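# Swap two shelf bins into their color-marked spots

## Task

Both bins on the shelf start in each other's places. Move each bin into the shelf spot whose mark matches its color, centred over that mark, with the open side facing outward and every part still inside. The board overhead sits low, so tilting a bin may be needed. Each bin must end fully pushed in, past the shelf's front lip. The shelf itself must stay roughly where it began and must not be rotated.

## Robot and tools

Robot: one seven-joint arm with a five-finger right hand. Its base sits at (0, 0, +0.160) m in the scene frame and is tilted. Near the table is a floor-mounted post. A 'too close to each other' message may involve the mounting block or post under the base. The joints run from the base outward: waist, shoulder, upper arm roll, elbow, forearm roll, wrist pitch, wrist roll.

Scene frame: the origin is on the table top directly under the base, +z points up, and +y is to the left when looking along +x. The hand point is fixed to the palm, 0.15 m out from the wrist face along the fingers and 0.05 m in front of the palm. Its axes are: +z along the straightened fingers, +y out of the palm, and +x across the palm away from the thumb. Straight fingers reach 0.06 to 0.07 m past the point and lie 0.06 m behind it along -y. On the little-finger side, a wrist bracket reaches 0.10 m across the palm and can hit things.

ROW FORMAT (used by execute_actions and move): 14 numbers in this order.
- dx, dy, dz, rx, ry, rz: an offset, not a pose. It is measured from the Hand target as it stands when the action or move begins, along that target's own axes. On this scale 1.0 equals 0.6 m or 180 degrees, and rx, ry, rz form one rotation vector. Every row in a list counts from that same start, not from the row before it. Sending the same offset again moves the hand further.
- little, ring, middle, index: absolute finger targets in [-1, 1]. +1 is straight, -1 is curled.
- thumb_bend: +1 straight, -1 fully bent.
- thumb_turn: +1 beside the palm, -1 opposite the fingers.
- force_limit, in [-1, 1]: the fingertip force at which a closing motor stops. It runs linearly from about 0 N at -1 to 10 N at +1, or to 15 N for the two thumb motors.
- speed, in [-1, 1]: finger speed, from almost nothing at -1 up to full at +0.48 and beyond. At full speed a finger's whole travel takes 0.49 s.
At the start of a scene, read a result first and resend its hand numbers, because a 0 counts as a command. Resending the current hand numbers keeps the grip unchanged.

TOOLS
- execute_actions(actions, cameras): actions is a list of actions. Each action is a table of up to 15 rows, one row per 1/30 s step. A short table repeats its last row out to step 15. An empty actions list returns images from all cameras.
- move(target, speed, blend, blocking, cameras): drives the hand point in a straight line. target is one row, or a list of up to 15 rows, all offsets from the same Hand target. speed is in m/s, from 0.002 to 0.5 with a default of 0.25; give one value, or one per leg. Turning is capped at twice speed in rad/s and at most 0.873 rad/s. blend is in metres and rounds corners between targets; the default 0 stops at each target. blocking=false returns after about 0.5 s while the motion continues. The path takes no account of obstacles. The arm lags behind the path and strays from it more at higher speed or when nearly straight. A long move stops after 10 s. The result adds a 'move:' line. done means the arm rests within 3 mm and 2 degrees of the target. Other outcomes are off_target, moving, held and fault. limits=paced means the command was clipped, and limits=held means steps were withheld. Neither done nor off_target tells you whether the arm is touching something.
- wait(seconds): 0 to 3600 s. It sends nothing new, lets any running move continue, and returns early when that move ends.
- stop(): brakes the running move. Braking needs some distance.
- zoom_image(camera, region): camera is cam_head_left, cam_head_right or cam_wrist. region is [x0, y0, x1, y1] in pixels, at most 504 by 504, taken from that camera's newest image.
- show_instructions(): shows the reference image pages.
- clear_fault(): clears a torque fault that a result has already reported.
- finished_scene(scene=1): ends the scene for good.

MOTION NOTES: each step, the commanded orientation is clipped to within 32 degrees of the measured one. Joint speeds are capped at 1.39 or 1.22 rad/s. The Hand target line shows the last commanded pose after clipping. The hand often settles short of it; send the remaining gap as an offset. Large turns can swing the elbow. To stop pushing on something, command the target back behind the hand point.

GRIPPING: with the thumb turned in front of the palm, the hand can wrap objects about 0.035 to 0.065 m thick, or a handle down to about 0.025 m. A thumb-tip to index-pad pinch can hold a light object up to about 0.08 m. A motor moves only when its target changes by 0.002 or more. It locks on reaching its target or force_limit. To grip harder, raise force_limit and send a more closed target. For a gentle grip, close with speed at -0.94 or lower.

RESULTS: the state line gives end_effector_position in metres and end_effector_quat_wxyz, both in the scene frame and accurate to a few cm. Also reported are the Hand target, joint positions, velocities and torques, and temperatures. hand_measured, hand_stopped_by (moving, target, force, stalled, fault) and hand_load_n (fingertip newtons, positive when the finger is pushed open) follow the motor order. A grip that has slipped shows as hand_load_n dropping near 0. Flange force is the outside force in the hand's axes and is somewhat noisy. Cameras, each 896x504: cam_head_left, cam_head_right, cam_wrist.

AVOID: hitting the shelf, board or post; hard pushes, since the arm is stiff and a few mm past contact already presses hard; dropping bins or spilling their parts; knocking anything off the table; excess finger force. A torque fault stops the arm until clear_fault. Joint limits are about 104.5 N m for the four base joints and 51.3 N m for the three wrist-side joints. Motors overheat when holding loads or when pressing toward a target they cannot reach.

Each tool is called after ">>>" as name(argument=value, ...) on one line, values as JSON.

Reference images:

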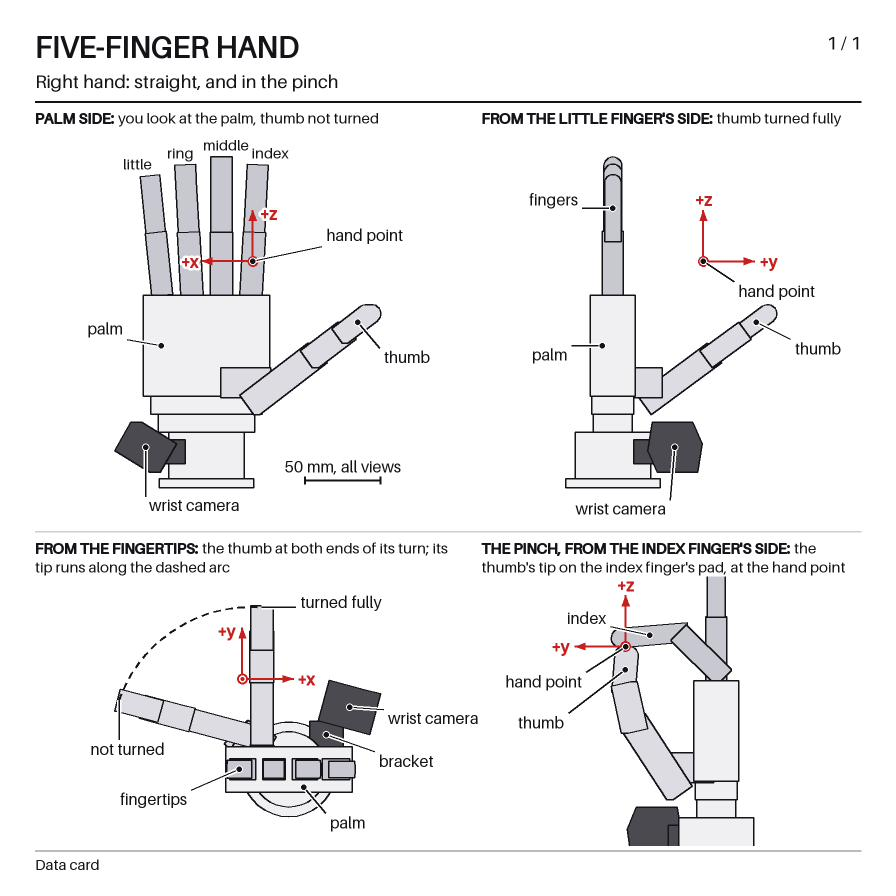

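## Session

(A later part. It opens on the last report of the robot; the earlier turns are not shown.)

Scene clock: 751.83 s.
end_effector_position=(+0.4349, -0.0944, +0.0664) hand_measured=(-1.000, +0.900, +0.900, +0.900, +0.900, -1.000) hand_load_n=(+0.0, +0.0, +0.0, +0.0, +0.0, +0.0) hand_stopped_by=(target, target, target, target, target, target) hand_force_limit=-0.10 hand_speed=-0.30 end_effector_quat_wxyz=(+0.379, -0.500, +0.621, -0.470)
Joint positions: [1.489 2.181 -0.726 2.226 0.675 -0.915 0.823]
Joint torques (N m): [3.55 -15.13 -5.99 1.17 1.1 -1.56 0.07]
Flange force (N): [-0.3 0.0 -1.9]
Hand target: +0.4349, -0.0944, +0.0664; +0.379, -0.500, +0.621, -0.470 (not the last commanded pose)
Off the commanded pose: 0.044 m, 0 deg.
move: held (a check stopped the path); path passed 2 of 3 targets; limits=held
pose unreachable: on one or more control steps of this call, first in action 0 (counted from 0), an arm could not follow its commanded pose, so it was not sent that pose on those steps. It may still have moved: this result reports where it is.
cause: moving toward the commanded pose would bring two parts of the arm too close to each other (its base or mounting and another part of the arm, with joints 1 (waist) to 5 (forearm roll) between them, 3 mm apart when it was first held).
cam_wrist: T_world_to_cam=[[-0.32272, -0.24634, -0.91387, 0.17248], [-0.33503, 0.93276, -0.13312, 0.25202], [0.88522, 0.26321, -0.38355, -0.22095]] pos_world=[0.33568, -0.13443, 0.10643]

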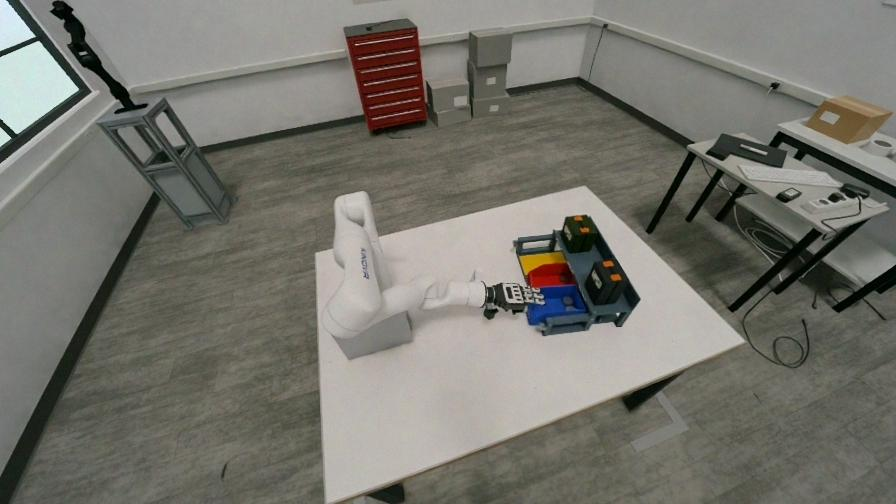

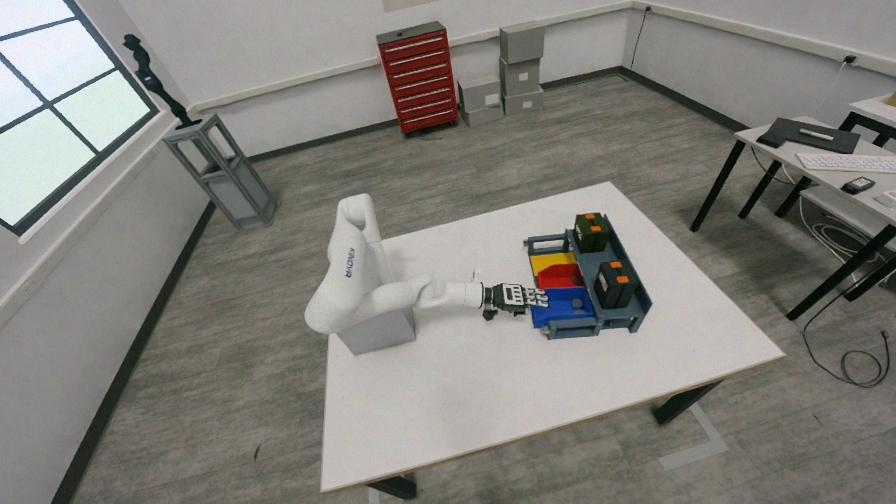

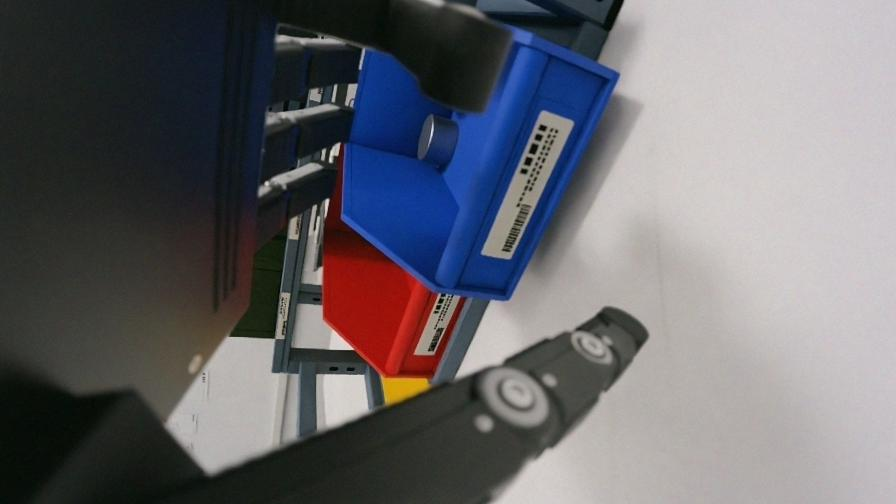

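>>> move(target=[[-0.0132,0.0058,0.01877,-0.0128,0.008,0.0024,-1,0.9,0.9,0.9,0.9,-1,-0.1,-0.3],[-0.0132,0.00947,0.07347,-0.0128,0.008,0.0024,-1,0.9,0.9,0.9,0.9,-1,-0.1,-0.3]], speed=0.05, blend=[0.005,0], cameras=["cam_wrist"])

Scene clock: 807.83 s.
end_effector_position=(+0.4766, -0.0953, +0.0490) hand_measured=(-1.000, +0.900, +0.900, +0.900, +0.900, -1.000) hand_load_n=(+0.0, -0.5, +0.0, -0.5, +0.0, +0.0) hand_stopped_by=(target, target, target, target, target, target) hand_force_limit=-0.10 hand_speed=-0.30 end_effector_quat_wxyz=(+0.363, -0.500, +0.637, -0.462)
Joint positions: [1.324 2.188 -0.861 2.154 0.521 -0.942 0.85]
Joint torques (N m): [5.15 -15.76 -6.26 0.52 1.12 -1.38 0.06]
Flange force (N): [-0.5 0.5 -2.5]
Hand target: +0.4766, -0.0953, +0.0490; +0.363, -0.500, +0.637, -0.462
Off the commanded pose: 0.000 m, 0 deg.
move: done
cam_wrist: T_world_to_cam=[[-0.36451, -0.22926, -0.90254, 0.19083], [-0.31528, 0.94236, -0.11204, 0.25498], [0.8762, 0.24371, -0.41578, -0.26021]] pos_world=[0.37794, -0.13311, 0.09261]

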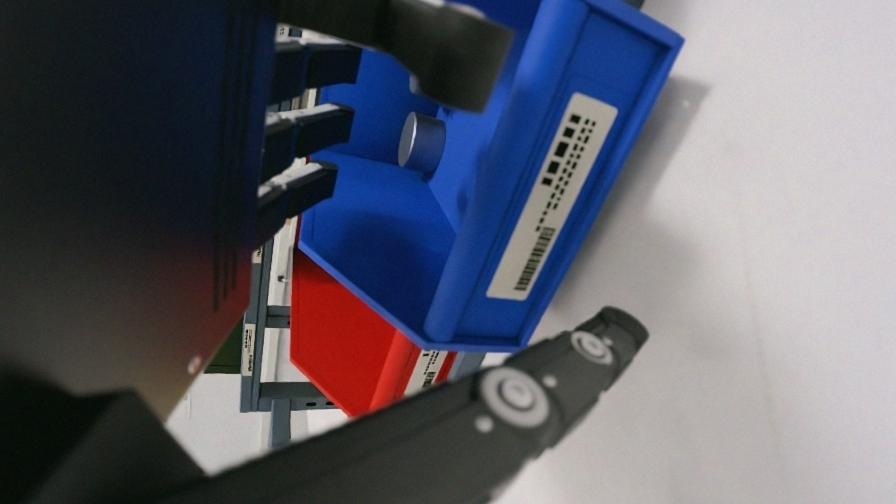

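>>> execute_actions(actions=[[[0,0,0,0,0,0,-1,-0.1,-0.1,-0.1,0.38,-1,-0.1,-0.3]],[[0,0,0,0,0,0,-1,-0.1,-0.1,-0.1,0.38,-1,-0.1,-0.3]],[[0,0,0,0,0,0,-1,-0.1,-0.1,-0.1,0.34,-1,-0.1,-0.9]],[[0,0,0,0,0,0,-1,-0.1,-0.1,-0.1,0.34,-1,-0.1,-0.9]]], cameras=["cam_wrist"])

Scene clock: 813.57 s.
end_effector_position=(+0.4766, -0.0953, +0.0490) hand_measured=(-1.000, -0.100, -0.100, -0.100, +0.340, -1.000) hand_load_n=(+0.0, +0.0, -0.5, +0.0, +0.0, +0.0) hand_stopped_by=(target, target, target, target, target, target) hand_force_limit=-0.10 hand_speed=-0.90 end_effector_quat_wxyz=(+0.363, -0.500, +0.637, -0.462)
Joint positions: [1.324 2.188 -0.861 2.154 0.521 -0.942 0.85]
Joint torques (N m): [5.19 -15.82 -6.23 0.51 1.16 -1.39 0.04]
Hand target: +0.4766, -0.0953, +0.0490; +0.363, -0.500, +0.637, -0.462
Off the commanded pose: 0.000 m, 0 deg.
cam_wrist: T_world_to_cam=[[-0.36455, -0.22914, -0.90255, 0.19077], [-0.31524, 0.94239, -0.11193, 0.25494], [0.8762, 0.24371, -0.41578, -0.26025]] pos_world=[0.37794, -0.13311, 0.09251]

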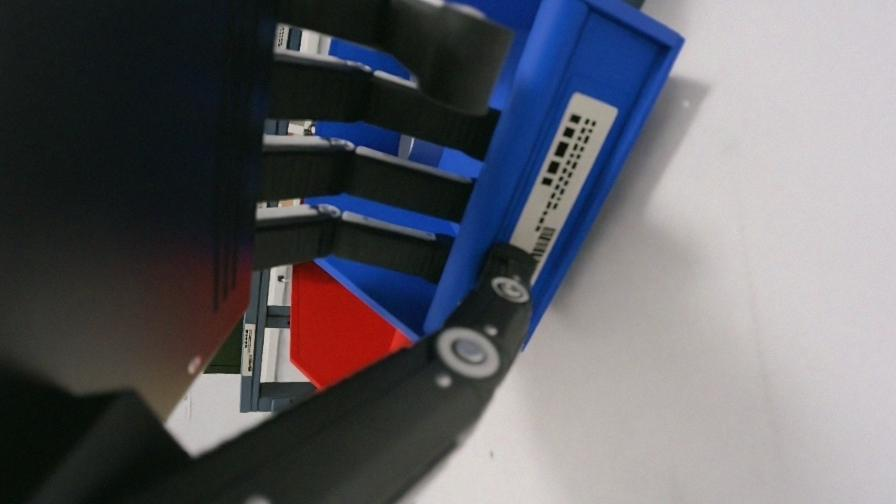

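>>> execute_actions(actions=[[[0,0,0,0,0,0,-1,-0.5,-0.5,-0.5,0.34,-1,-0.1,-0.9]],[[0,0,0,0,0,0,-1,-0.5,-0.5,-0.5,0.34,-1,-0.1,-0.9]],[[0,0,0,0,0,0,-1,-0.5,-0.5,-0.5,0.34,-1,-0.1,-0.9]],[[0,0,0,0,0,0,-1,-0.5,-0.5,-0.5,0.34,-1,-0.1,-0.9]]], cameras=["cam_wrist"])

Scene clock: 817.30 s.
end_effector_position=(+0.4766, -0.0953, +0.0490) hand_measured=(-1.000, -0.256, -0.246, -0.256, +0.342, -1.000) hand_load_n=(+0.0, +4.5, +4.0, +4.5, +4.0, +0.0) hand_stopped_by=(target, force, force, force, target, target) hand_force_limit=-0.10 hand_speed=-0.90 end_effector_quat_wxyz=(+0.363, -0.500, +0.637, -0.462)
Joint positions: [1.324 2.188 -0.861 2.154 0.521 -0.942 0.85]
Joint torques (N m): [6.06 -16.5 -6.9 0.13 1.32 -2.02 0.07]
Hand target: +0.4766, -0.0953, +0.0490; +0.363, -0.500, +0.637, -0.462
Off the commanded pose: 0.000 m, 0 deg.
cam_wrist: T_world_to_cam=[[-0.36455, -0.22914, -0.90255, 0.19077], [-0.31524, 0.94239, -0.11193, 0.25494], [0.8762, 0.24371, -0.41578, -0.26025]] pos_world=[0.37794, -0.13311, 0.09251]

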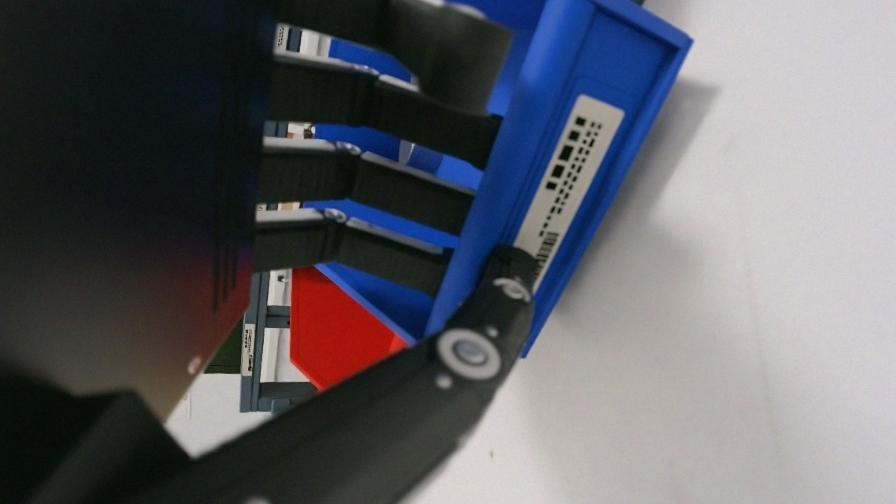

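>>> move(target=[[0,-0.00476,-0.00155,-0.0056,0,0,-1,-0.5,-0.5,-0.5,0.34,-1,-0.1,-0.9],[0.015,-0.00476,-0.00155,-0.0056,-0.0158,-0.0053,-1,-0.5,-0.5,-0.5,0.34,-1,-0.1,-0.9]], speed=0.02, cameras=["all"])

>>> zoom_image(camera="cam_head_right", region=[500, 230, 660, 350])

Scene clock: 822.30 s.
end_effector_position=(+0.4744, -0.1040, +0.0520) hand_measured=(-1.000, -0.256, -0.246, -0.256, +0.342, -1.000) hand_load_n=(+0.0, +4.0, +3.5, +5.0, +4.0, +0.5) hand_stopped_by=(target, force, force, force, target, target) hand_force_limit=-0.10 hand_speed=-0.90 end_effector_quat_wxyz=(+0.370, -0.519, +0.627, -0.447)
Joint positions: [1.376 2.161 -0.841 2.107 0.584 -0.805 0.797]
Joint torques (N m): [5.74 -16.83 -7.29 -0.5 1.11 -2.19 0.11]
Flange force (N): [-0.8 2.0 -2.3]
Hand target: +0.4744, -0.1040, +0.0520; +0.370, -0.519, +0.627, -0.447
Off the commanded pose: 0.000 m, 0 deg.
move: done
cam_wrist: T_world_to_cam=[[-0.36758, -0.24507, -0.89712, 0.19025], [-0.36606, 0.92491, -0.10268, 0.28463], [0.85492, 0.29066, -0.42969, -0.23925]] pos_world=[0.37866, -0.14709, 0.0971]

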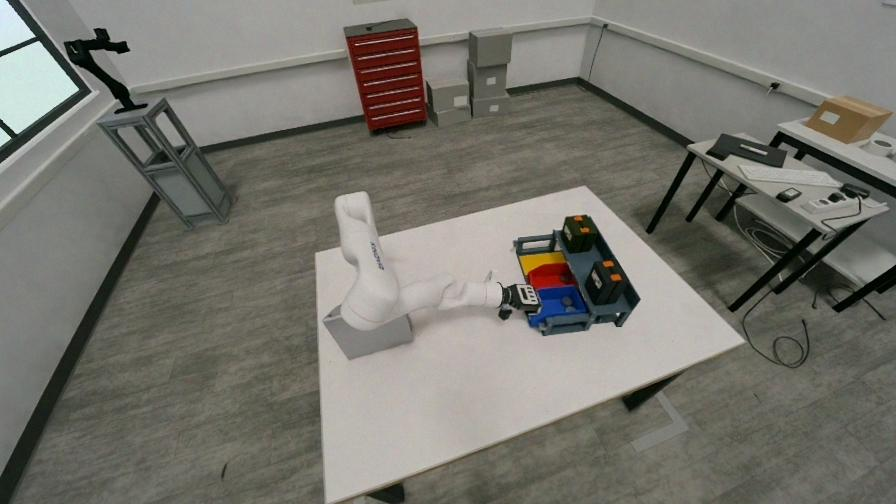

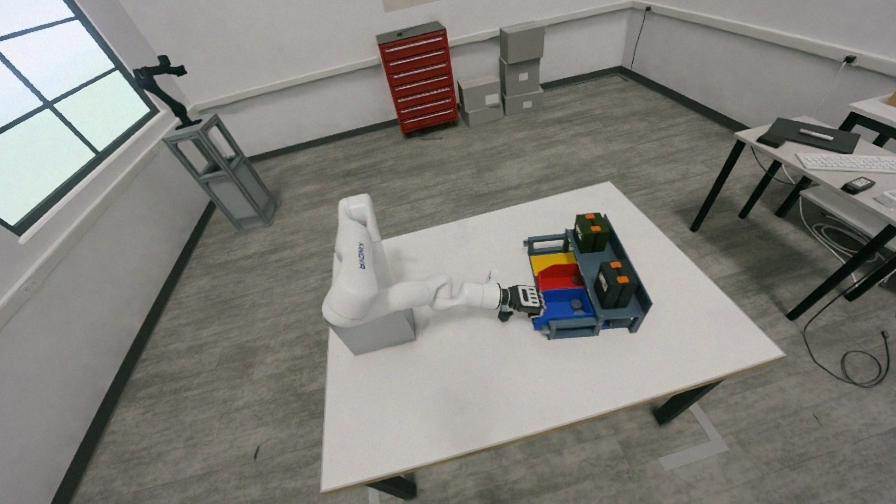

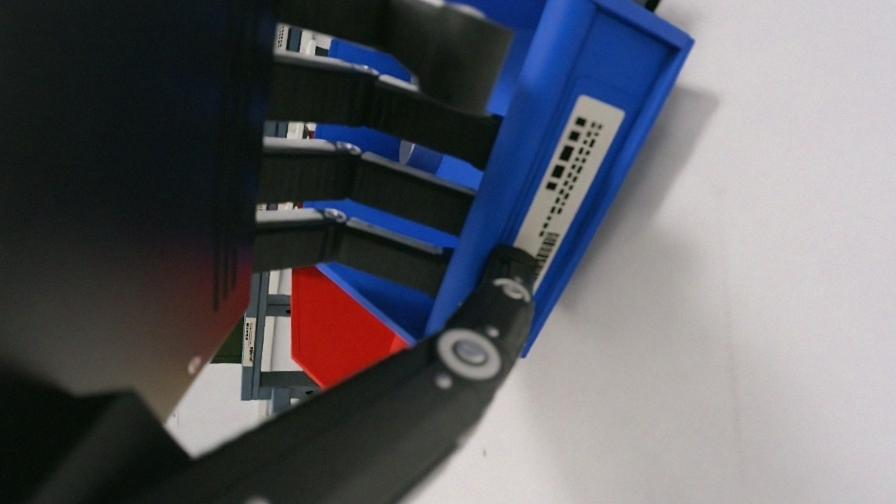

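Scaled by 3.150 from the camera's image (finer frame: 1280x720).

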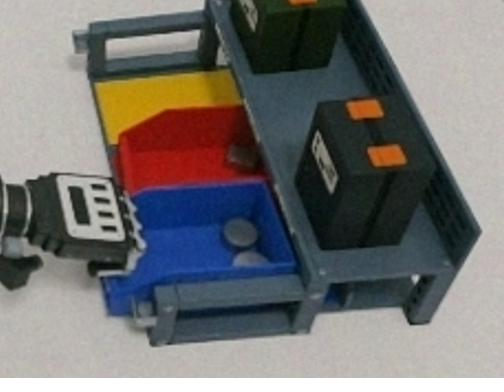

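>>> zoom_image(camera="cam_head_right", region=[530, 260, 610, 340])

>>> zoom_image(camera="cam_head_left", region=[515, 260, 595, 340])

Scaled by 6.300 from the camera's image (finer frame: 1280x720).

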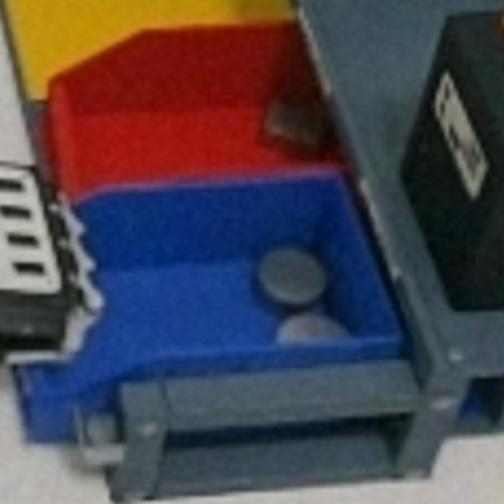

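Scaled by 6.300 from the camera's image (finer frame: 1280x720).

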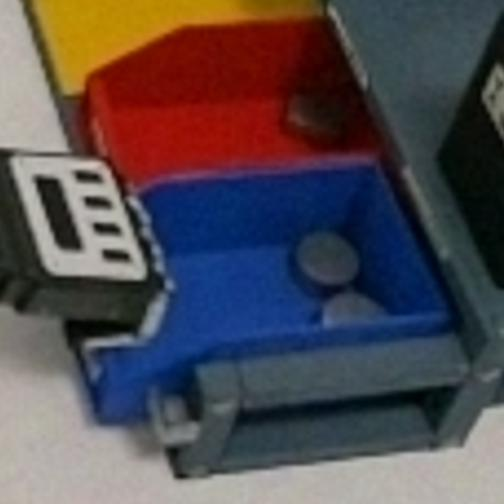

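>>> zoom_image(camera="cam_head_right", region=[515, 240, 565, 290])

Scaled by 10.080 from the camera's image (finer frame: 1280x720).

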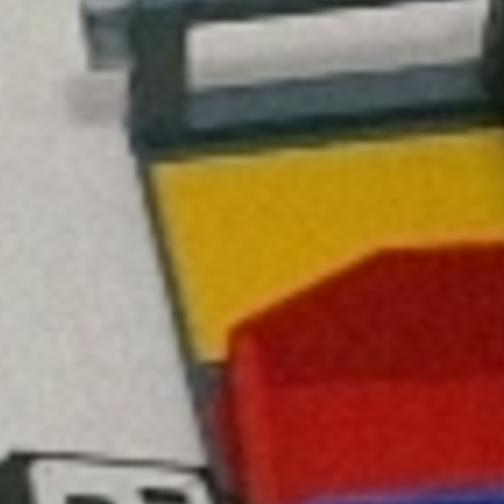

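>>> zoom_image(camera="cam_head_right", region=[580, 290, 640, 350])

>>> zoom_image(camera="cam_head_left", region=[570, 280, 630, 340])

Scaled by 8.400 from the camera's image (finer frame: 1280x720).

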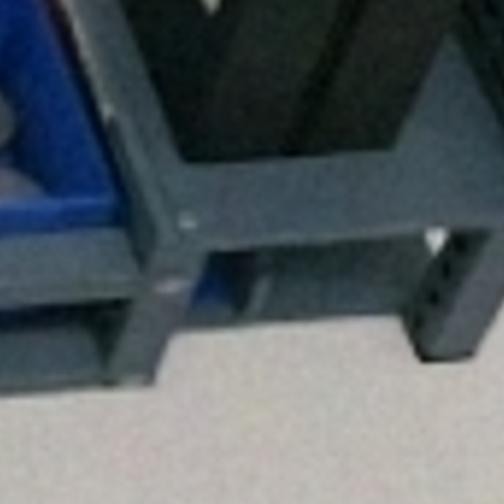

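Scaled by 8.400 from the camera's image (finer frame: 1280x720).

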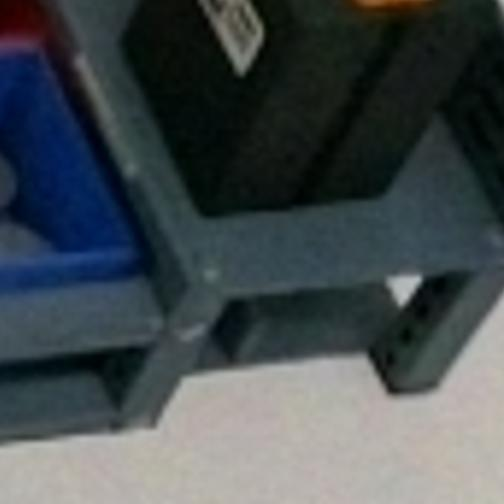

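>>> move(target=[[0.0015,-0.02055,0.0547,0,0.00946,0.00325,-1,-0.5,-0.5,-0.5,0.34,-1,-0.1,-0.9]], speed=0.03, cameras=["all"])

>>> zoom_image(camera="cam_head_right", region=[530, 260, 610, 340])

>>> zoom_image(camera="cam_head_left", region=[515, 260, 595, 340])

Scene clock: 841.60 s.
end_effector_position=(+0.5087, -0.1114, +0.0529) hand_measured=(-1.000, -0.256, -0.246, -0.256, +0.342, -1.000) hand_load_n=(+0.0, +2.5, +3.5, +5.5, +4.0, +0.0) hand_stopped_by=(target, force, force, force, target, target) hand_force_limit=-0.10 hand_speed=-0.90 end_effector_quat_wxyz=(+0.363, -0.510, +0.635, -0.453)
Joint positions: [1.276 2.15 -0.926 2.048 0.491 -0.827 0.799]
Joint torques (N m): [6.7 -17.29 -7.62 -1.13 1.23 -2.06 0.05]
Flange force (N): [-0.6 2.2 -3.4]
Hand target: +0.5087, -0.1114, +0.0529; +0.363, -0.510, +0.635, -0.453
Off the commanded pose: 0.000 m, 0 deg.
move: done
cam_wrist: T_world_to_cam=[[-0.37512, -0.23332, -0.89713, 0.20698], [-0.33681, 0.93597, -0.10258, 0.29049], [0.86362, 0.26369, -0.42968, -0.27343]] pos_world=[0.41162, -0.1515, 0.098]

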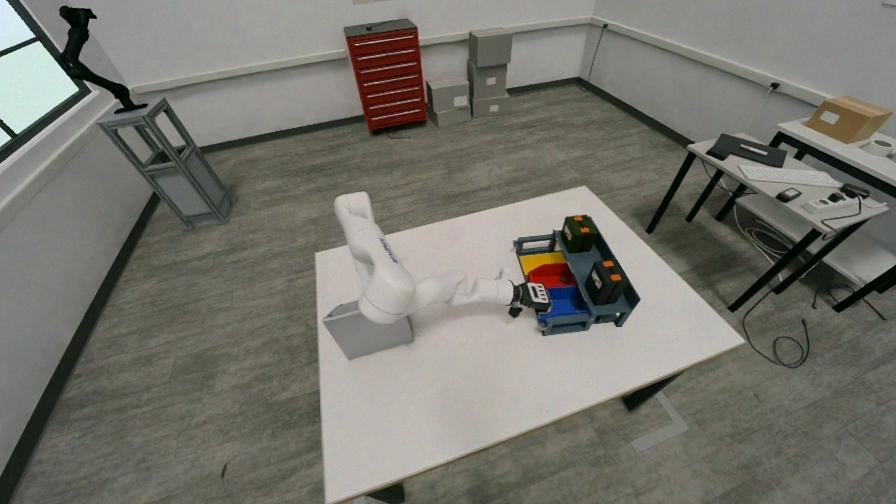

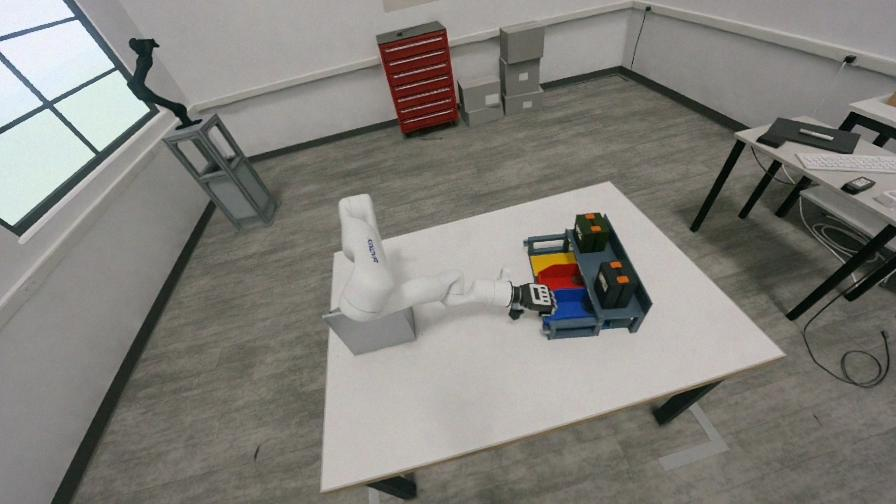

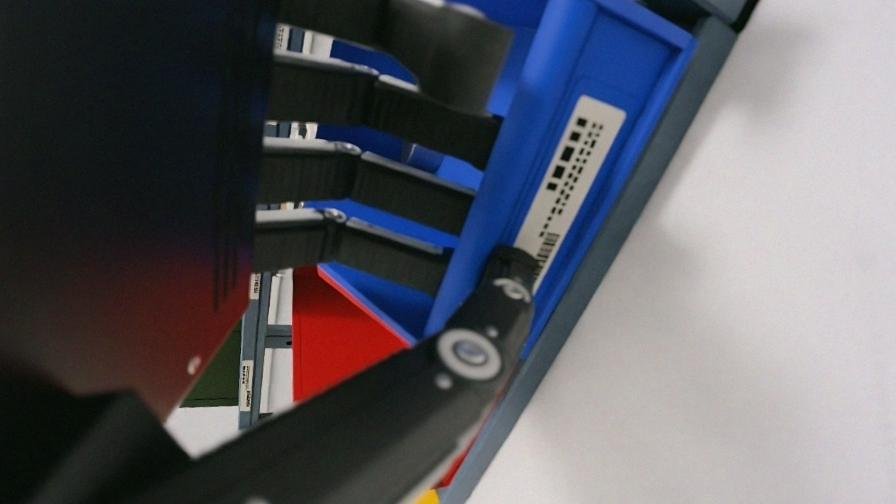

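Scaled by 6.300 from the camera's image (finer frame: 1280x720).

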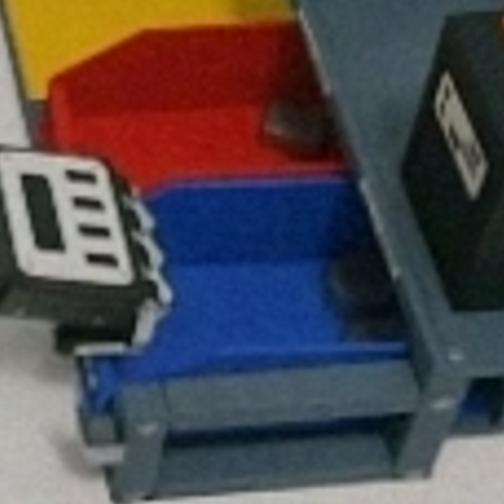

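Scaled by 6.300 from the camera's image (finer frame: 1280x720).

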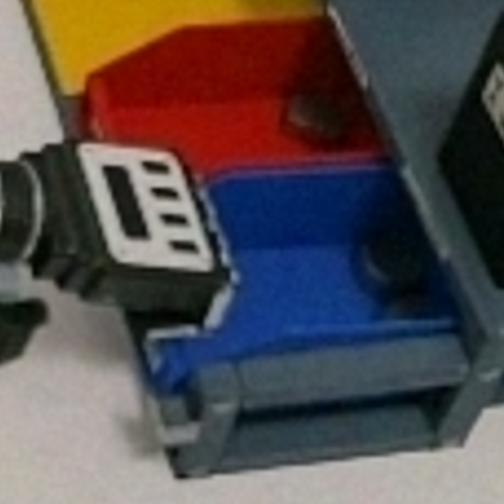

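>>> zoom_image(camera="cam_wrist", region=[400, 0, 800, 504])

Scaled by 1.000.

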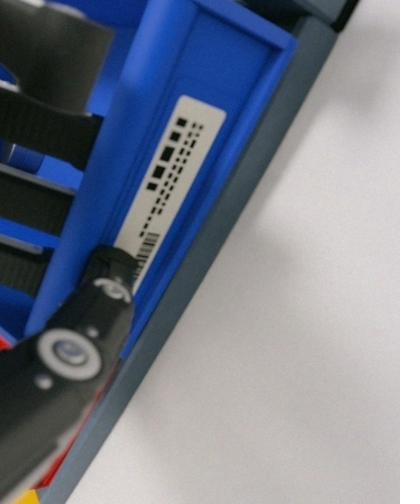

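>>> move(target=[[0,-0.01143,0.03308,0,0.0042,0.00145,-1,-0.5,-0.5,-0.5,0.34,-1,-0.1,-0.9]], speed=0.03, cameras=["all"])

>>> zoom_image(camera="cam_head_right", region=[530, 260, 610, 340])

>>> zoom_image(camera="cam_wrist", region=[400, 0, 800, 504])

Scene clock: 848.23 s.
end_effector_position=(+0.5292, -0.1160, +0.0529) hand_measured=(-1.000, -0.256, -0.246, -0.256, +0.342, -1.000) hand_load_n=(+0.0, +2.5, +3.5, +6.0, +4.0, +0.0) hand_stopped_by=(target, force, force, force, target, target) hand_force_limit=-0.10 hand_speed=-0.90 end_effector_quat_wxyz=(+0.360, -0.505, +0.639, -0.455)
Joint positions: [1.221 2.142 -0.97 2.005 0.448 -0.827 0.795]
Joint torques (N m): [7.43 -17.57 -7.73 -1.36 1.28 -2.03 0.06]
Flange force (N): [-0.6 2.1 -3.0]
Hand target: +0.5292, -0.1160, +0.0529; +0.360, -0.505, +0.639, -0.455
Off the commanded pose: 0.000 m, 0 deg.
move: done
cam_wrist: T_world_to_cam=[[-0.37835, -0.22805, -0.89713, 0.21594], [-0.32363, 0.9406, -0.10262, 0.29525], [0.86724, 0.25152, -0.42968, -0.29329]] pos_world=[0.43161, -0.1547, 0.098]

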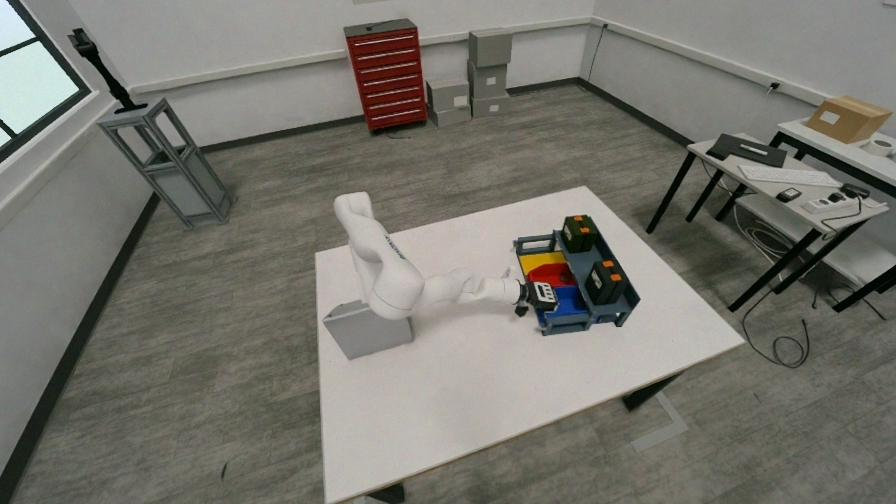

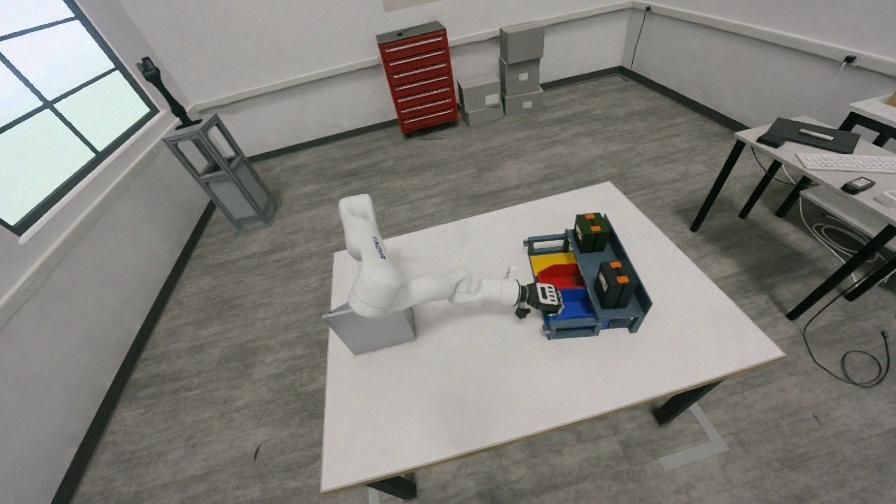

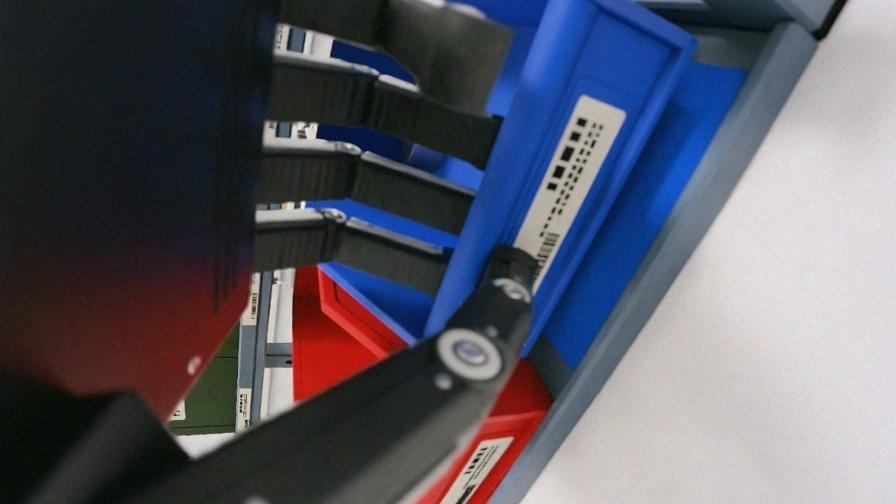

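Scaled by 6.300 from the camera's image (finer frame: 1280x720).

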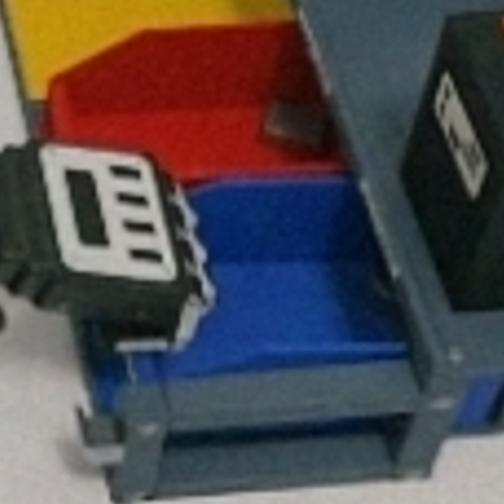

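Scaled by 1.000.

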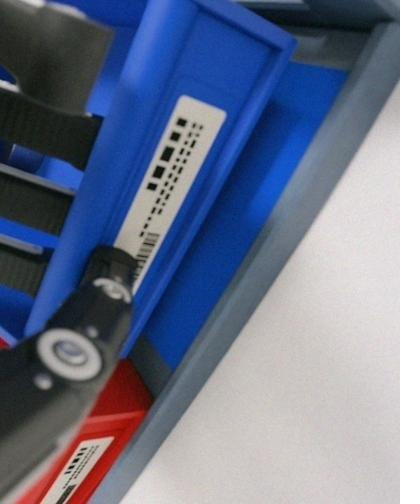

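>>> move(target=[[0,0.01575,0.00544,0.0056,0,0,-1,-0.5,-0.5,-0.5,0.34,-1,-0.1,-0.9]], speed=0.02, cameras=["cam_wrist"])

Scene clock: 855.87 s.
end_effector_position=(+0.5292, -0.1159, +0.0429) hand_measured=(-1.000, -0.256, -0.246, -0.256, +0.342, -1.000) hand_load_n=(+0.0, +1.0, +2.0, +4.0, +5.0, +0.5) hand_stopped_by=(target, force, force, force, target, target) hand_force_limit=-0.10 hand_speed=-0.90 end_effector_quat_wxyz=(+0.365, -0.502, +0.635, -0.461)
Joint positions: [1.221 2.184 -0.963 1.993 0.488 -0.847 0.8]
Joint torques (N m): [7.21 -17.47 -7.77 -1.05 1.18 -1.87 0.05]
Flange force (N): [-0.6 2.0 -3.8]
Hand target: +0.5292, -0.1160, +0.0429; +0.365, -0.502, +0.635, -0.461
Off the commanded pose: 0.000 m, 0 deg.
move: done
cam_wrist: T_world_to_cam=[[-0.36303, -0.23171, -0.90251, 0.19871], [-0.32185, 0.94015, -0.11191, 0.29352], [0.87443, 0.24984, -0.41587, -0.30219]] pos_world=[0.43085, -0.15441, 0.08651]

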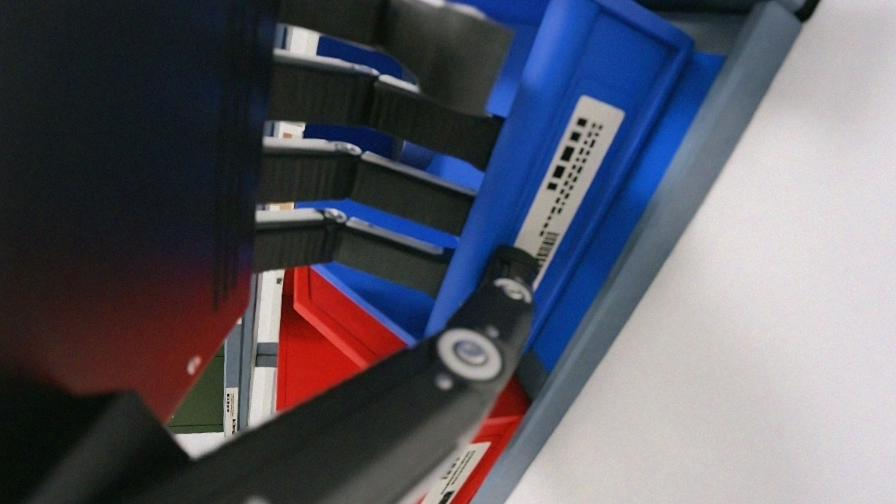

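>>> move(target=[[0,0.0055,0.0019,0,0,0,-1,-0.5,-0.5,-0.5,0.34,-1,-0.1,-0.9]], speed=0.01, cameras=["cam_wrist"])

Scene clock: 857.20 s.
end_effector_position=(+0.5293, -0.1160, +0.0395) hand_measured=(-1.000, -0.256, -0.248, -0.256, +0.342, -1.000) hand_load_n=(+0.5, +0.5, +1.0, +3.0, +5.0, +0.5) hand_stopped_by=(target, force, force, force, target, target) hand_force_limit=-0.10 hand_speed=-0.90 end_effector_quat_wxyz=(+0.365, -0.502, +0.635, -0.461)
Joint positions: [1.218 2.192 -0.962 1.988 0.494 -0.848 0.801]
Joint torques (N m): [6.41 -16.96 -6.92 -1.08 0.97 -1.57 0.09]
Flange force (N): [-0.5 0.4 -4.9]
Hand target: +0.5293, -0.1160, +0.0394; +0.365, -0.502, +0.635, -0.461
Off the commanded pose: 0.000 m, 0 deg.
move: done
cam_wrist: T_world_to_cam=[[-0.3629, -0.23172, -0.90256, 0.1956], [-0.32183, 0.94015, -0.11198, 0.29326], [0.87449, 0.24983, -0.41575, -0.30371]] pos_world=[0.43095, -0.15451, 0.08311]

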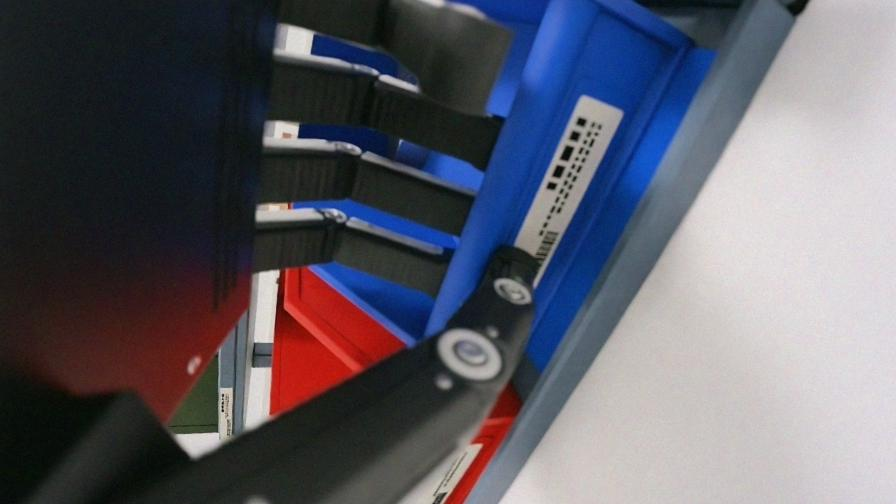

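>>> zoom_image(camera="cam_wrist", region=[480, 0, 820, 400])

>>> execute_actions(actions=[], cameras=["cam_head_left", "cam_head_right"])

>>> zoom_image(camera="cam_head_right", region=[530, 260, 610, 340])

Scaled by 1.260 from the camera's image (finer frame: 1280x720).

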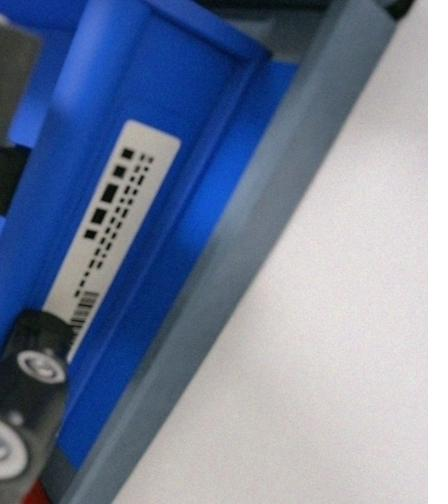

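Scene clock: 858.77 s.
end_effector_position=(+0.5293, -0.1160, +0.0395) hand_measured=(-1.000, -0.256, -0.248, -0.256, +0.342, -1.000) hand_load_n=(+0.0, +0.5, +1.0, +3.5, +5.0, +0.5) hand_stopped_by=(target, force, force, force, target, target) hand_force_limit=-0.10 hand_speed=-0.90 end_effector_quat_wxyz=(+0.365, -0.502, +0.635, -0.461)
Joint positions: [1.218 2.192 -0.962 1.988 0.494 -0.848 0.801]
Joint velocities: within noise
Joint torques (N m): [6.33 -16.64 -6.85 -1.22 0.98 -1.51 0.1]
Motor temperatures (°C): [40 41 39 34 39 44 51]
Flange force (N): [-0.9 -0.4 -5.6]
Hand target: +0.5293, -0.1160, +0.0395; +0.365, -0.502, +0.635, -0.461
Off the commanded pose: 0.000 m, 0 deg.
Images, in order (width x height): cam_head_left 896x504, cam_head_right 896x504.

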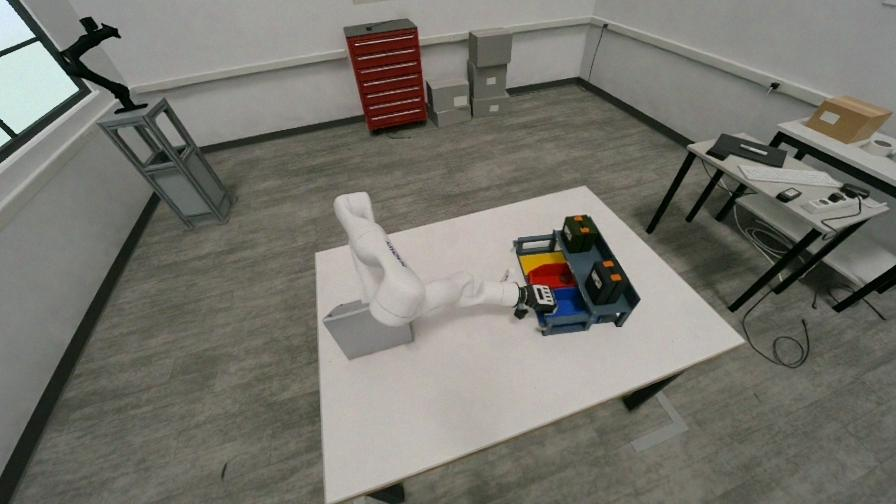

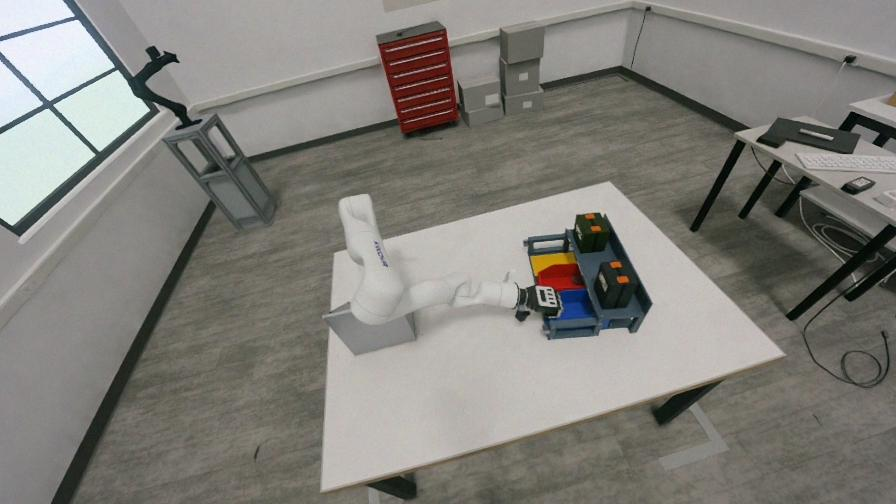

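Scaled by 6.300 from the camera's image (finer frame: 1280x720).

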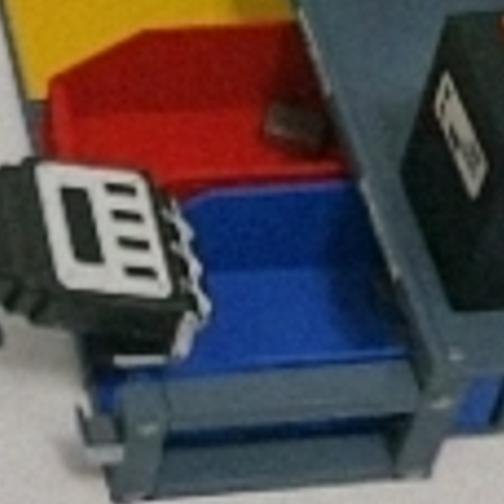

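>>> move(target=[[0,0.0016,0.00054,0,0,0,-1,-0.5,-0.5,-0.5,0.34,-1,-0.1,-0.9]], speed=0.005, cameras=["cam_wrist"])

Scene clock: 860.83 s.
end_effector_position=(+0.5293, -0.1160, +0.0384) hand_measured=(-1.000, -0.256, -0.248, -0.256, +0.342, -1.000) hand_load_n=(+0.0, +1.0, +0.0, +3.5, +2.5, +0.5) hand_stopped_by=(target, force, force, force, target, target) hand_force_limit=-0.10 hand_speed=-0.90 end_effector_quat_wxyz=(+0.365, -0.502, +0.635, -0.461)
Joint positions: [1.217 2.194 -0.961 1.986 0.496 -0.849 0.801]
Joint torques (N m): [5.42 -15.62 -5.57 -1.14 0.6 -1.09 0.14]
Flange force (N): [-1.1 -3.0 -6.2]
Hand target: +0.5293, -0.1160, +0.0384; +0.365, -0.502, +0.635, -0.461
Off the commanded pose: 0.000 m, 0 deg.
move: done
cam_wrist: T_world_to_cam=[[-0.363, -0.23179, -0.9025, 0.19463], [-0.32188, 0.94013, -0.11199, 0.29316], [0.87443, 0.24984, -0.41587, -0.30413]] pos_world=[0.43095, -0.15451, 0.08201]

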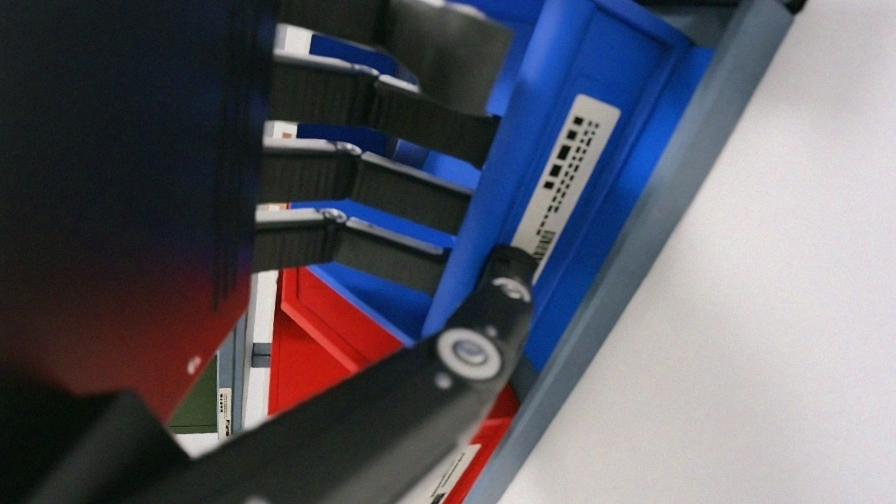

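>>> execute_actions(actions=[[[0,-0.001,-0.0003,0,0,0,-1,-0.5,-0.5,-0.5,0.34,-1,-0.1,-0.9]],[[0,0,0,0,0,0,-1,-0.5,-0.5,-0.5,0.38,-1,-0.1,-0.95]],[[0,0,0,0,0,0,-1,-0.5,-0.5,-0.5,0.42,-1,-0.1,-0.9]],[[0,0,0,0,0,0,-1,-0.5,-0.5,-0.5,0.5,-1,-0.1,-0.9]],[[0,0,0,0,0,0,-1,-0.2,-0.2,-0.2,0.5,-1,-0.1,-0.9]],[[0,0,0,0,0,0,-1,-0.2,-0.2,-0.2,0.5,-1,-0.1,-0.9]]], cameras=["cam_wrist"])

Scene clock: 865.50 s.
end_effector_position=(+0.5293, -0.1160, +0.0391) hand_measured=(-1.000, -0.200, -0.200, -0.200, +0.500, -1.000) hand_load_n=(+0.0, -0.5, +0.0, +0.0, +0.0, +0.0) hand_stopped_by=(target, target, target, target, target, target) hand_force_limit=-0.10 hand_speed=-0.90 end_effector_quat_wxyz=(+0.365, -0.502, +0.635, -0.461)
Joint positions: [1.218 2.193 -0.962 1.987 0.495 -0.848 0.801]
Joint torques (N m): [6.65 -16.81 -6.78 -0.41 1 -1.5 0.03]
Hand target: +0.5293, -0.1160, +0.0391; +0.365, -0.502, +0.635, -0.461
Off the commanded pose: 0.000 m, 0 deg.
cam_wrist: T_world_to_cam=[[-0.36292, -0.23177, -0.90254, 0.19515], [-0.32187, 0.94014, -0.112, 0.29323], [0.87447, 0.24985, -0.41579, -0.3039]] pos_world=[0.43095, -0.15451, 0.08261]

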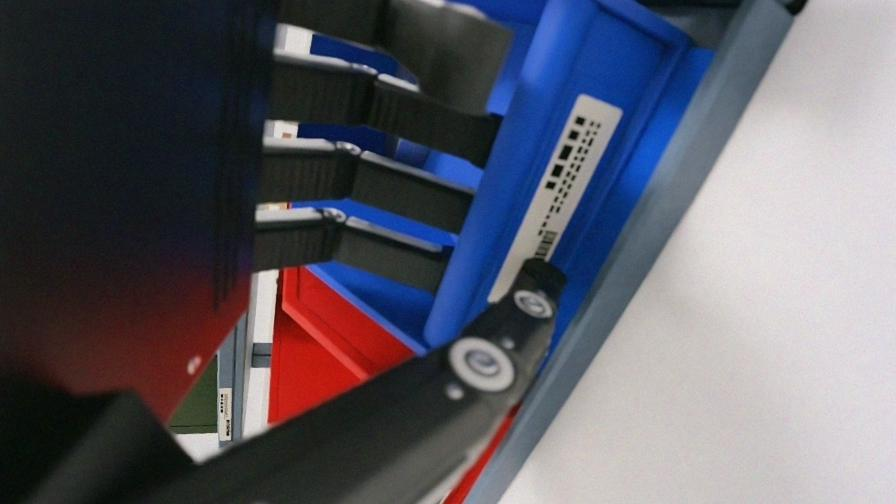

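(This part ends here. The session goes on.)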